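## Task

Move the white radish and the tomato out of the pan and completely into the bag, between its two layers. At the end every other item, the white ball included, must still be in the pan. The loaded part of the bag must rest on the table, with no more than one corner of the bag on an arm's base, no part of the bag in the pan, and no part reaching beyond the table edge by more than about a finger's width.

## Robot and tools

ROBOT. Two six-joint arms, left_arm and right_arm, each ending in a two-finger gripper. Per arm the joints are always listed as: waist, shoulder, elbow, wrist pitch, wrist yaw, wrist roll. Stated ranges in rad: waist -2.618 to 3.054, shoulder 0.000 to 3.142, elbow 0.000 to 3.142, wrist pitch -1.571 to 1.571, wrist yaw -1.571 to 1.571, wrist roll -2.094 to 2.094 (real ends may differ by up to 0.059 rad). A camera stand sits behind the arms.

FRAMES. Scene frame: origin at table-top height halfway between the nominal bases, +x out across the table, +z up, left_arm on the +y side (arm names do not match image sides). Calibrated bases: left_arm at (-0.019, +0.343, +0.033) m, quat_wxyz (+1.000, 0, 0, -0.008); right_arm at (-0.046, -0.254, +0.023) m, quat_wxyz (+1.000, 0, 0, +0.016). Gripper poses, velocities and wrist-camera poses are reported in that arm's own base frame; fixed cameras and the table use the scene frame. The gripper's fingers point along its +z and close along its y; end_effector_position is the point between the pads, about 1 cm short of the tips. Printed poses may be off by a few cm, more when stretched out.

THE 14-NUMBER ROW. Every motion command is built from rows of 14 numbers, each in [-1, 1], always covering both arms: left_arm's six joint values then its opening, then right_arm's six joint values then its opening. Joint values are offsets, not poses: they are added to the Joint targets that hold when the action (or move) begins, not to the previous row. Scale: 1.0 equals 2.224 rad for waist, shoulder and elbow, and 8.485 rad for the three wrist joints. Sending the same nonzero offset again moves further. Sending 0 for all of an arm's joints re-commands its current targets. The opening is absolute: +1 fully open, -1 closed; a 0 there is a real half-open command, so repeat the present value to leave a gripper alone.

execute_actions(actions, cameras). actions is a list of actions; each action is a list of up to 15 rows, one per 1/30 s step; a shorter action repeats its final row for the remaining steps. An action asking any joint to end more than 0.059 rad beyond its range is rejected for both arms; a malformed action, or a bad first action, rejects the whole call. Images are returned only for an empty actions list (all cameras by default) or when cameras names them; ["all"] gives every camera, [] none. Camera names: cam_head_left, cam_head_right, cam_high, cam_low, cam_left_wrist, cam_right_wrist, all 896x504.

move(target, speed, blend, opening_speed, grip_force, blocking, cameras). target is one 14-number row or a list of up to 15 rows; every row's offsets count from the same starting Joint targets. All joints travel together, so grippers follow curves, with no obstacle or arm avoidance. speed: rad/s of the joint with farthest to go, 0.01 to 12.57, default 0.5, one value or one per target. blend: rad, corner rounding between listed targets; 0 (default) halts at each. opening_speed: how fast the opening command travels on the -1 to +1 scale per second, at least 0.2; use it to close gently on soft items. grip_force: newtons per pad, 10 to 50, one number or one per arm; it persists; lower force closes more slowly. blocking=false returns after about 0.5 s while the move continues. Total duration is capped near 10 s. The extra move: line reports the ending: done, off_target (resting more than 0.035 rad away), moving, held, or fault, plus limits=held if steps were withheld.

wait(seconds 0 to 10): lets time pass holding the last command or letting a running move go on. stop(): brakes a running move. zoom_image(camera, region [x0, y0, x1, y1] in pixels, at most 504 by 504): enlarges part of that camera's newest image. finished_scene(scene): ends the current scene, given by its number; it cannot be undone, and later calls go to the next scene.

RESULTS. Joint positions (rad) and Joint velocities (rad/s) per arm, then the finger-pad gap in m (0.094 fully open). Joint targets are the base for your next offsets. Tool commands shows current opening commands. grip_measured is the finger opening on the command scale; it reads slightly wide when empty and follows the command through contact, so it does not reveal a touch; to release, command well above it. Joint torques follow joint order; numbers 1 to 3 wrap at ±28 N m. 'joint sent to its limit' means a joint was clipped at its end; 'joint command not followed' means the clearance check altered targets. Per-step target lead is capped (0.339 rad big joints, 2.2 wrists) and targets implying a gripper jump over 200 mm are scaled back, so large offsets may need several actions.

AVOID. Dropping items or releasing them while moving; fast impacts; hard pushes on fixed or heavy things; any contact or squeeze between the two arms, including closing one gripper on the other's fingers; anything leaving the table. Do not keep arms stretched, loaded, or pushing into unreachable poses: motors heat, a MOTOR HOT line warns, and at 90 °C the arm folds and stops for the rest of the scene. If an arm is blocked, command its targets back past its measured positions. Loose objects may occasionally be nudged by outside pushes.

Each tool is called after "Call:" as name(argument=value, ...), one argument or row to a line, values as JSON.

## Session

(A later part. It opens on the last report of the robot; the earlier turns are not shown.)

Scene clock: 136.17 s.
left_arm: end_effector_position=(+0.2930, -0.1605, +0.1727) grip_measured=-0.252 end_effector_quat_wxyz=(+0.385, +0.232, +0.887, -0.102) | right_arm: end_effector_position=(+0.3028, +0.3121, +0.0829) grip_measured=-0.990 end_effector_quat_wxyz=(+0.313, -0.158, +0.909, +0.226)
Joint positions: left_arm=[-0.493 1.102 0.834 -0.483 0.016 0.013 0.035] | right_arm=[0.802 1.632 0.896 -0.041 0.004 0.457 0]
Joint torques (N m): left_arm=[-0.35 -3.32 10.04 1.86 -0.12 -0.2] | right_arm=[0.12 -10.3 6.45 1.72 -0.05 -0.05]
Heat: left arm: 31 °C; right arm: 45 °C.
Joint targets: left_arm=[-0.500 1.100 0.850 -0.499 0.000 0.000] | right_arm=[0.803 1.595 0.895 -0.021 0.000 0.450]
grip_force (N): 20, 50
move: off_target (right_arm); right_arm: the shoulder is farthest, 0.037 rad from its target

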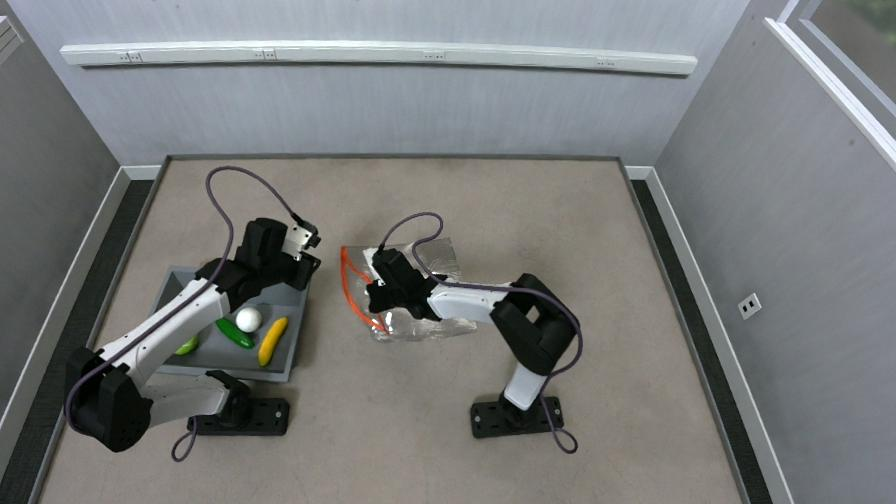

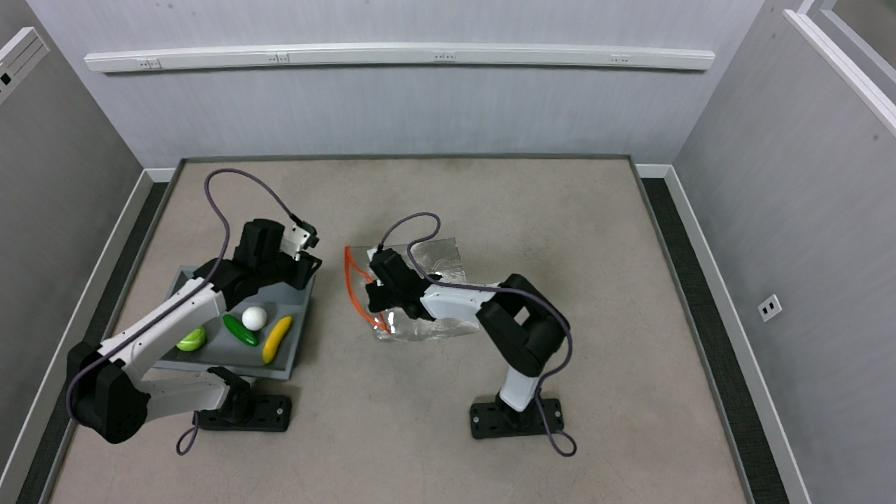

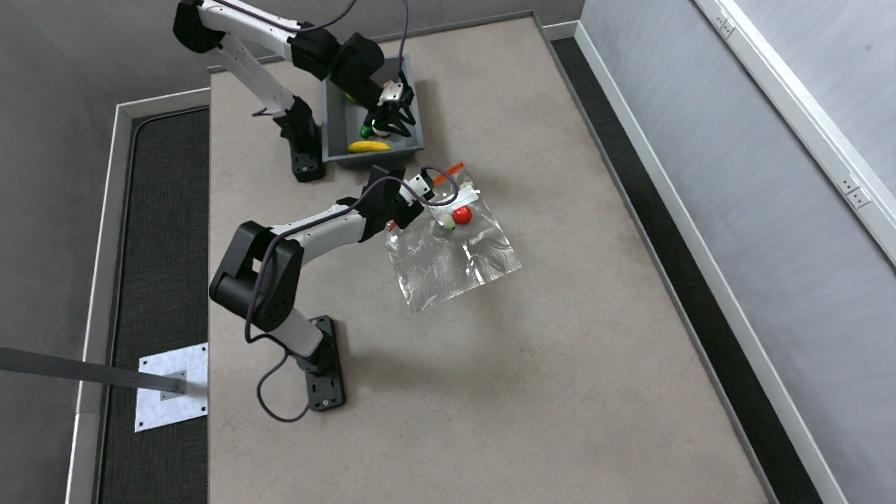

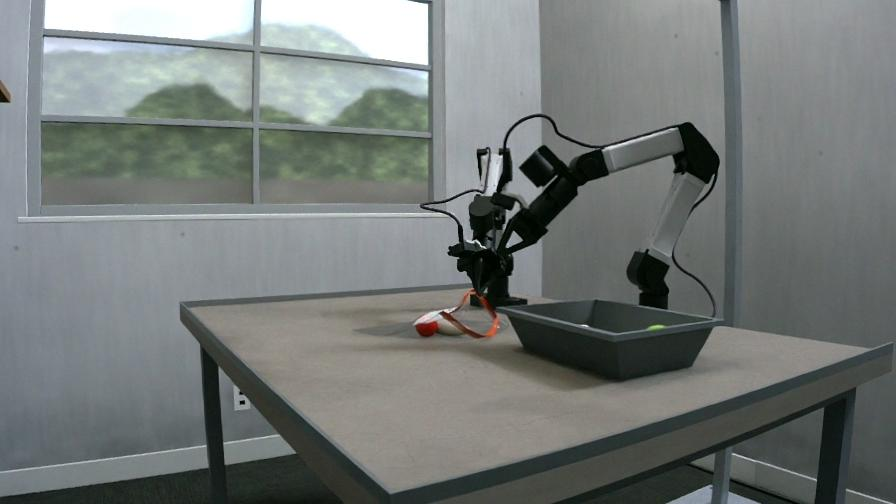

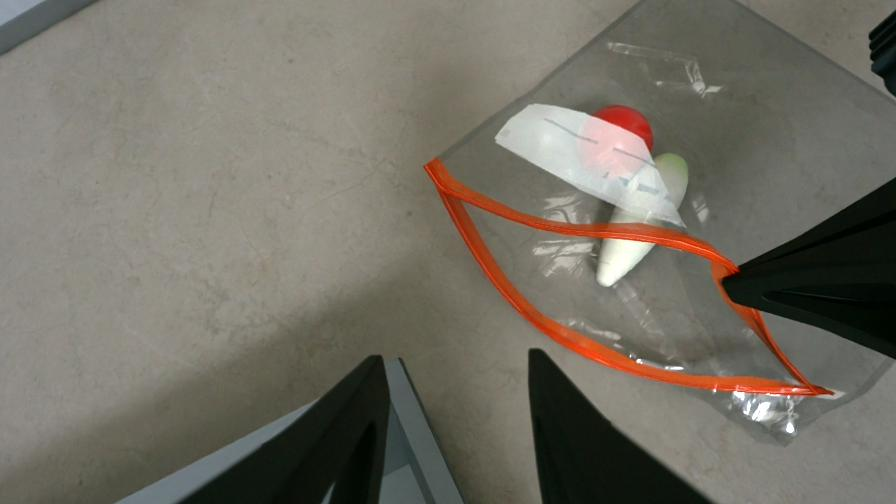

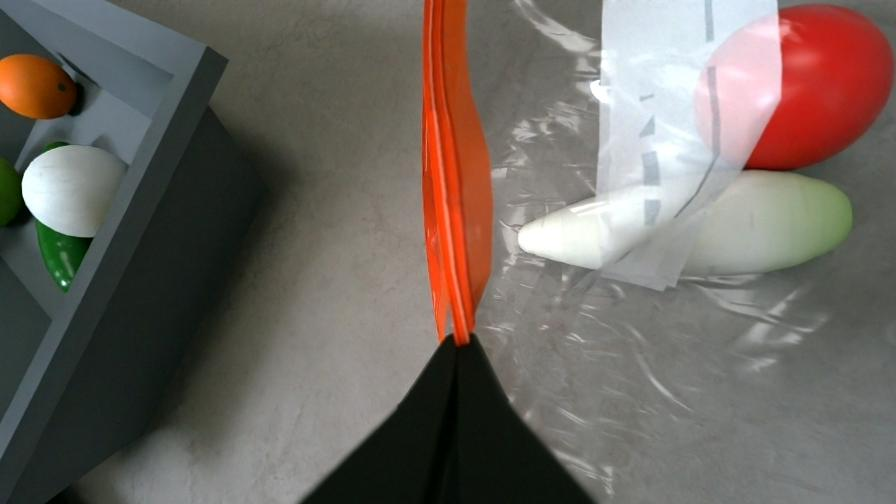

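Call:
move(
  target=[
    [0, 0, 0, 0, 0, 0, -0.25, 0.0328, 0.1389, 0.0135, 0.0212, 0, 0.0083, -1],
    [0, 0, 0, 0, 0, 0, -0.25, 0.0328, 0.1389, 0.0135, 0.0212, 0, 0.0083, -0.1],
    [0, 0, 0, 0, 0, 0, -0.25, 0.0346, 0.0267, -0.0343, 0.0043, 0, 0.0083, -0.1],
  ],
  speed=[0.35, 0.3, 0.4],
  opening_speed=0.8,
  cameras=["all"],
)

Call:
zoom_image(
  camera="cam_low",
  region=[380, 230, 700, 400],
)

Call:
zoom_image(
  camera="cam_high",
  region=[300, 30, 540, 330],
)

Scene clock: 141.70 s.
left_arm: end_effector_position=(+0.2930, -0.1604, +0.1726) grip_measured=-0.252 end_effector_quat_wxyz=(+0.385, +0.232, +0.887, -0.102) | right_arm: end_effector_position=(+0.2697, +0.3209, +0.0417) grip_measured=-0.101 end_effector_quat_wxyz=(+0.272, -0.166, +0.921, +0.224)
Joint positions: left_arm=[-0.493 1.102 0.834 -0.483 0.016 0.012 0.035] | right_arm=[0.874 1.689 0.824 0.014 0.004 0.515 0.042]
Joint torques (N m): left_arm=[-0.31 -3.33 10.03 1.85 -0.14 -0.16] | right_arm=[0.66 -10.1 5.55 1.47 -0.05 0.09]
Heat: left arm: 31 °C; right arm: 44 °C.
Joint targets: left_arm=[-0.500 1.100 0.850 -0.499 0.000 0.000] | right_arm=[0.880 1.654 0.818 0.016 0.000 0.521]
grip_force (N): 20, 50
move: done

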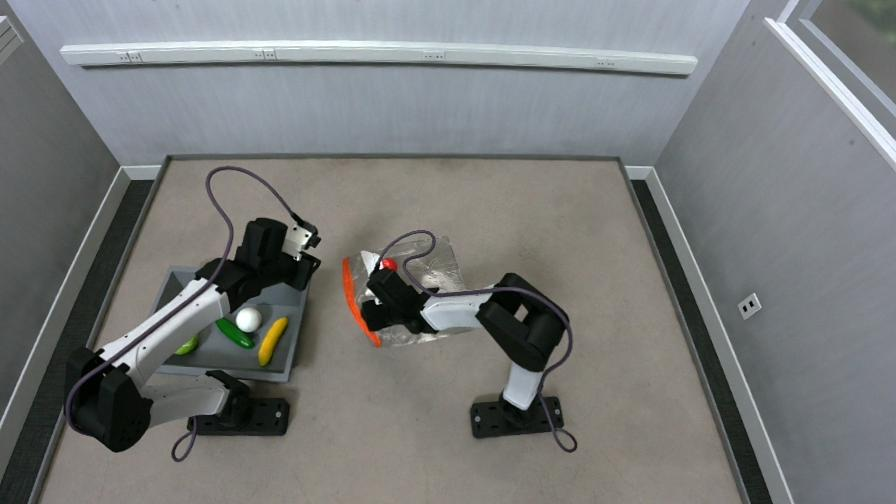

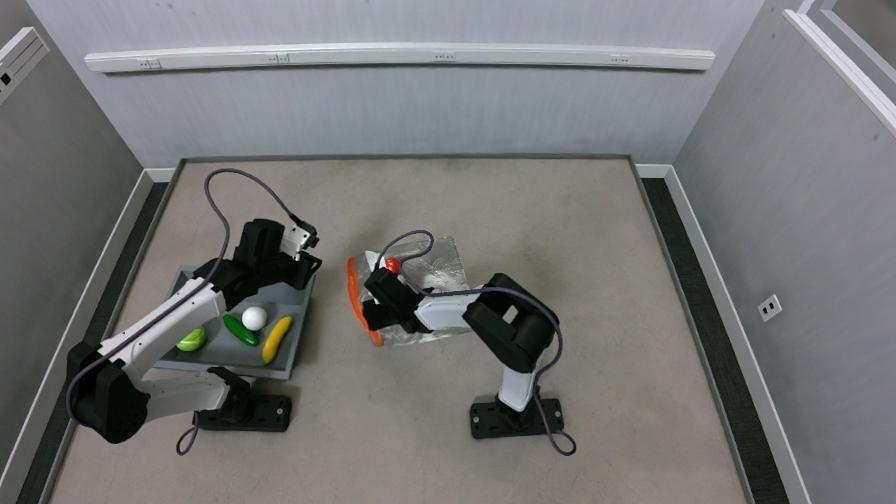

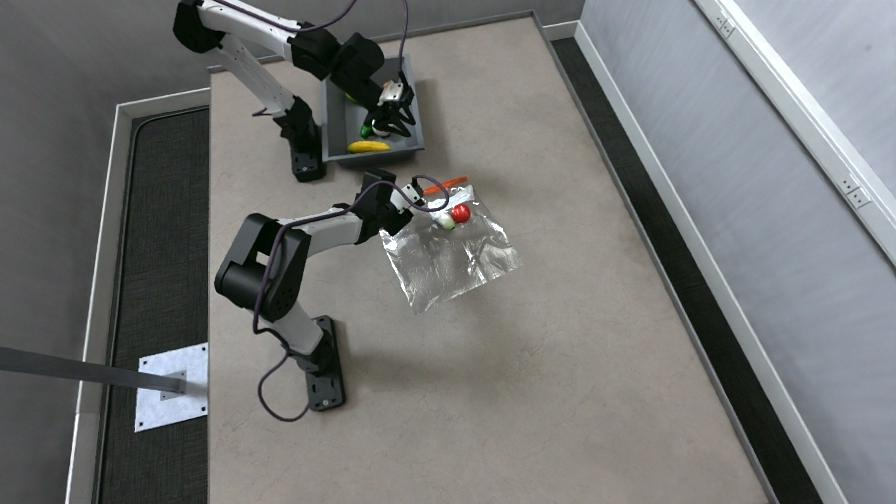

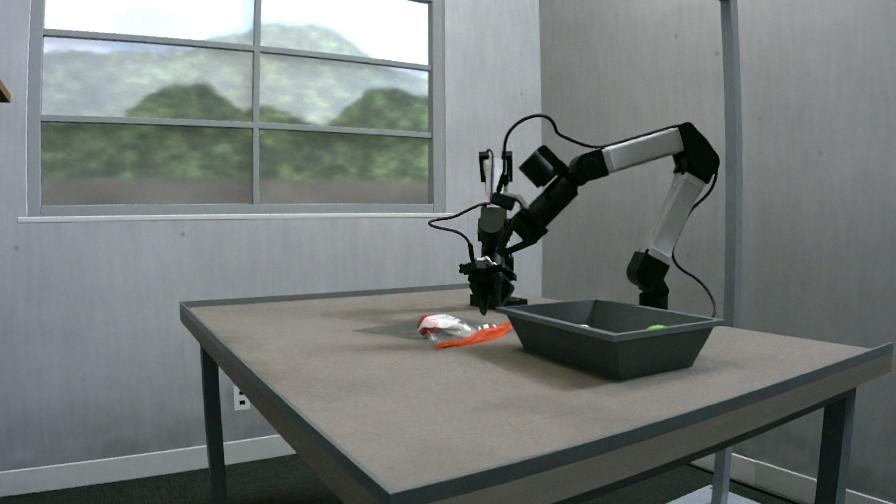

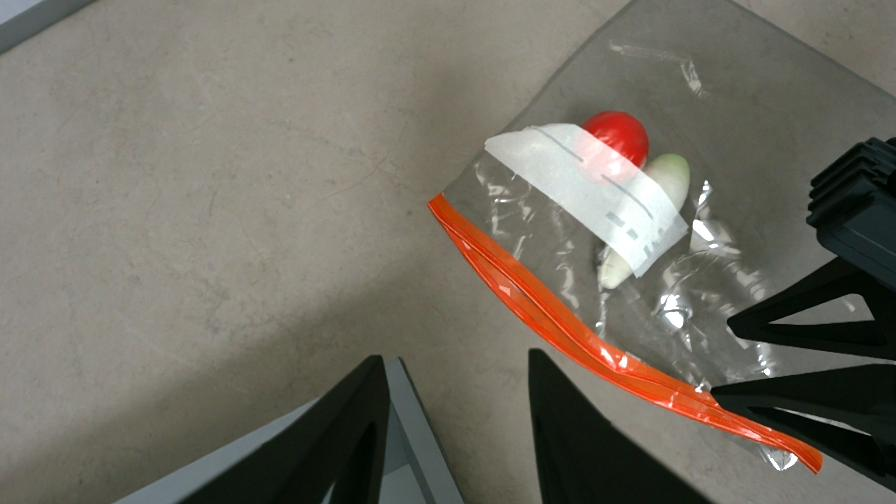

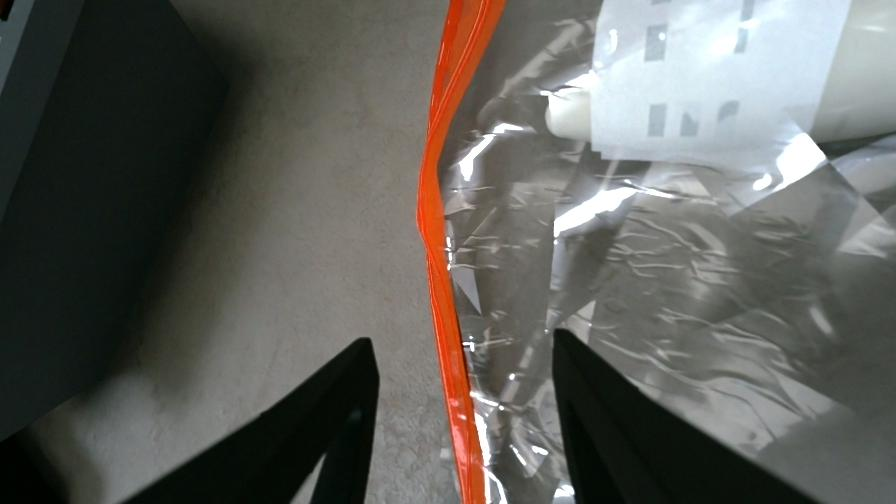

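Scaled by 1.575 from the camera's 896x504 image, which has a finer 1280x720 frame.

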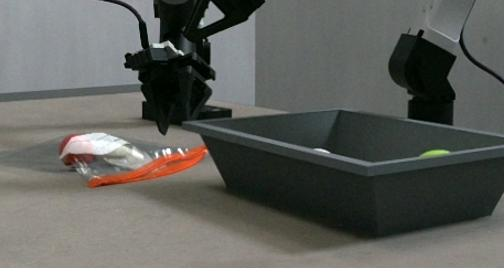

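Scaled by 1.680 from the camera's 896x504 image, which has a finer 1280x720 frame.

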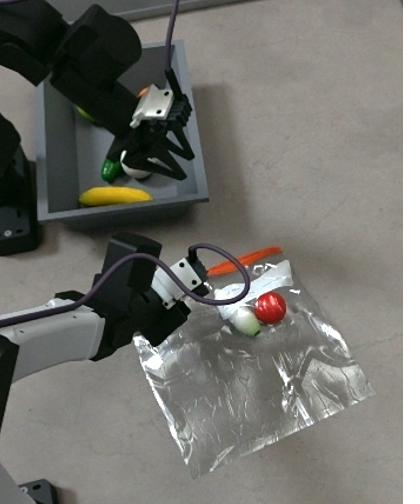

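Call:
move(
  target=[0, 0, 0, 0, 0, 0, -0.25, -0.05, -0.2, -0.04, 0, 0, 0, -0.1],
  speed=0.6,
  cameras=["cam_head_left", "cam_high", "cam_low", "cam_right_wrist"],
)

Call:
zoom_image(
  camera="cam_head_left",
  region=[130, 220, 500, 400],
)

Call:
zoom_image(
  camera="cam_high",
  region=[300, 30, 540, 330],
)

Scene clock: 143.40 s.
left_arm: end_effector_position=(+0.2930, -0.1604, +0.1726) grip_measured=-0.252 end_effector_quat_wxyz=(+0.385, +0.232, +0.887, -0.102) | right_arm: end_effector_position=(+0.2822, +0.2754, +0.1830) grip_measured=-0.101 end_effector_quat_wxyz=(+0.413, -0.110, +0.849, +0.309)
Joint positions: left_arm=[-0.493 1.102 0.834 -0.483 0.016 0.012 0.035] | right_arm=[0.775 1.226 0.733 0.006 0.004 0.515 0.042]
Joint torques (N m): left_arm=[-0.34 -3.34 10.04 1.85 -0.14 -0.17] | right_arm=[-0.55 -5.7 6.93 1.87 -0.05 0.08]
Heat: left arm: 31 °C; right arm: 44 °C.
Joint targets: left_arm=[-0.500 1.100 0.850 -0.499 0.000 0.000] | right_arm=[0.769 1.210 0.729 0.016 0.000 0.521]
grip_force (N): 20, 50
move: done
Images, in order (width x height): cam_head_left 896x504, cam_high 896x504, cam_low 896x504, cam_right_wrist 896x504.

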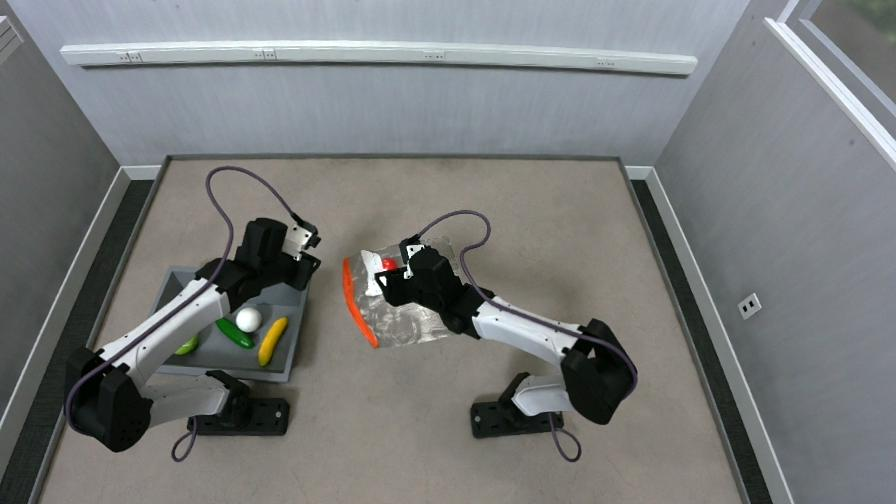

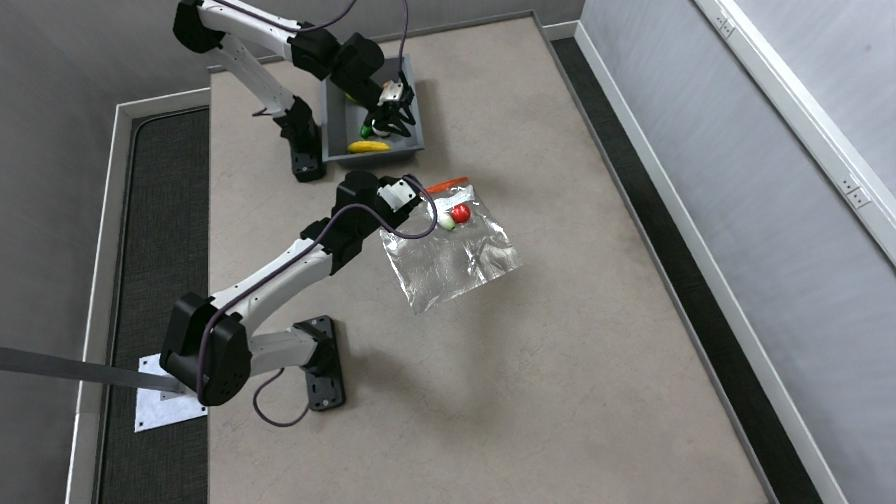

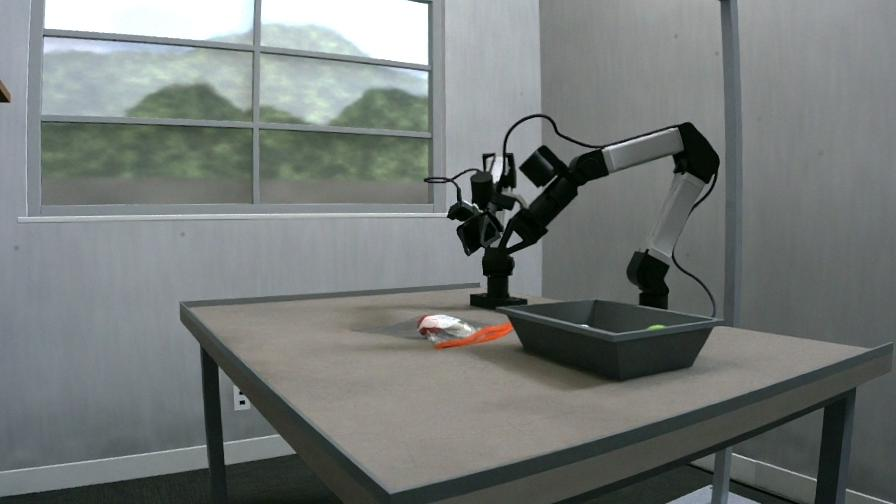

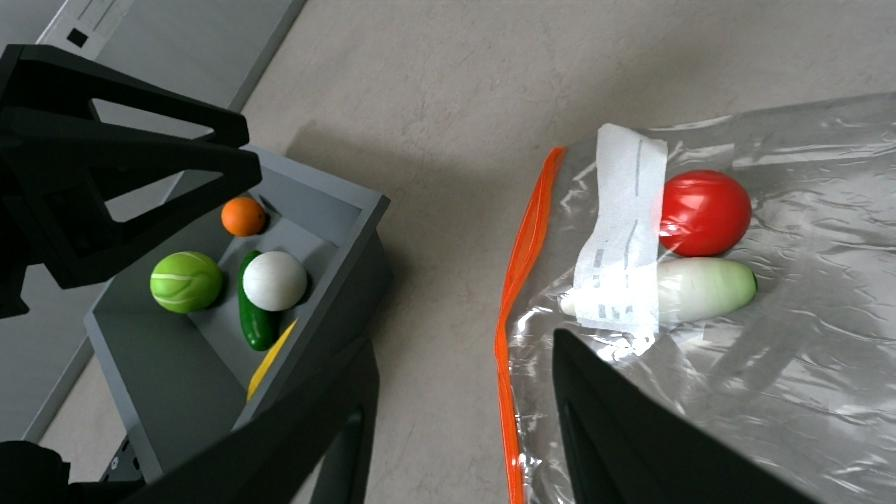

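Scaled by 1.362 from the camera's 896x504 image, which has a finer 1280x720 frame.

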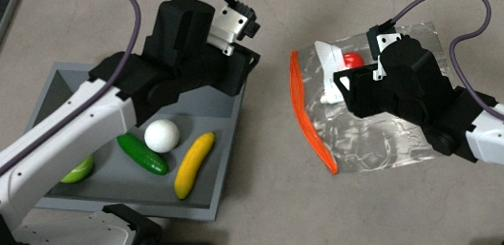

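Scaled by 1.680 from the camera's 896x504 image, which has a finer 1280x720 frame.

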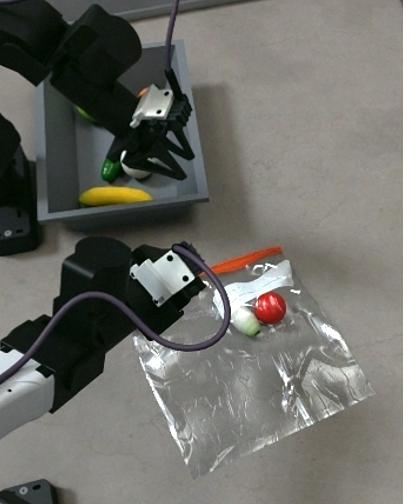

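Call:
finished_scene(
  scene=1,
)

The scene is finished: the task was done.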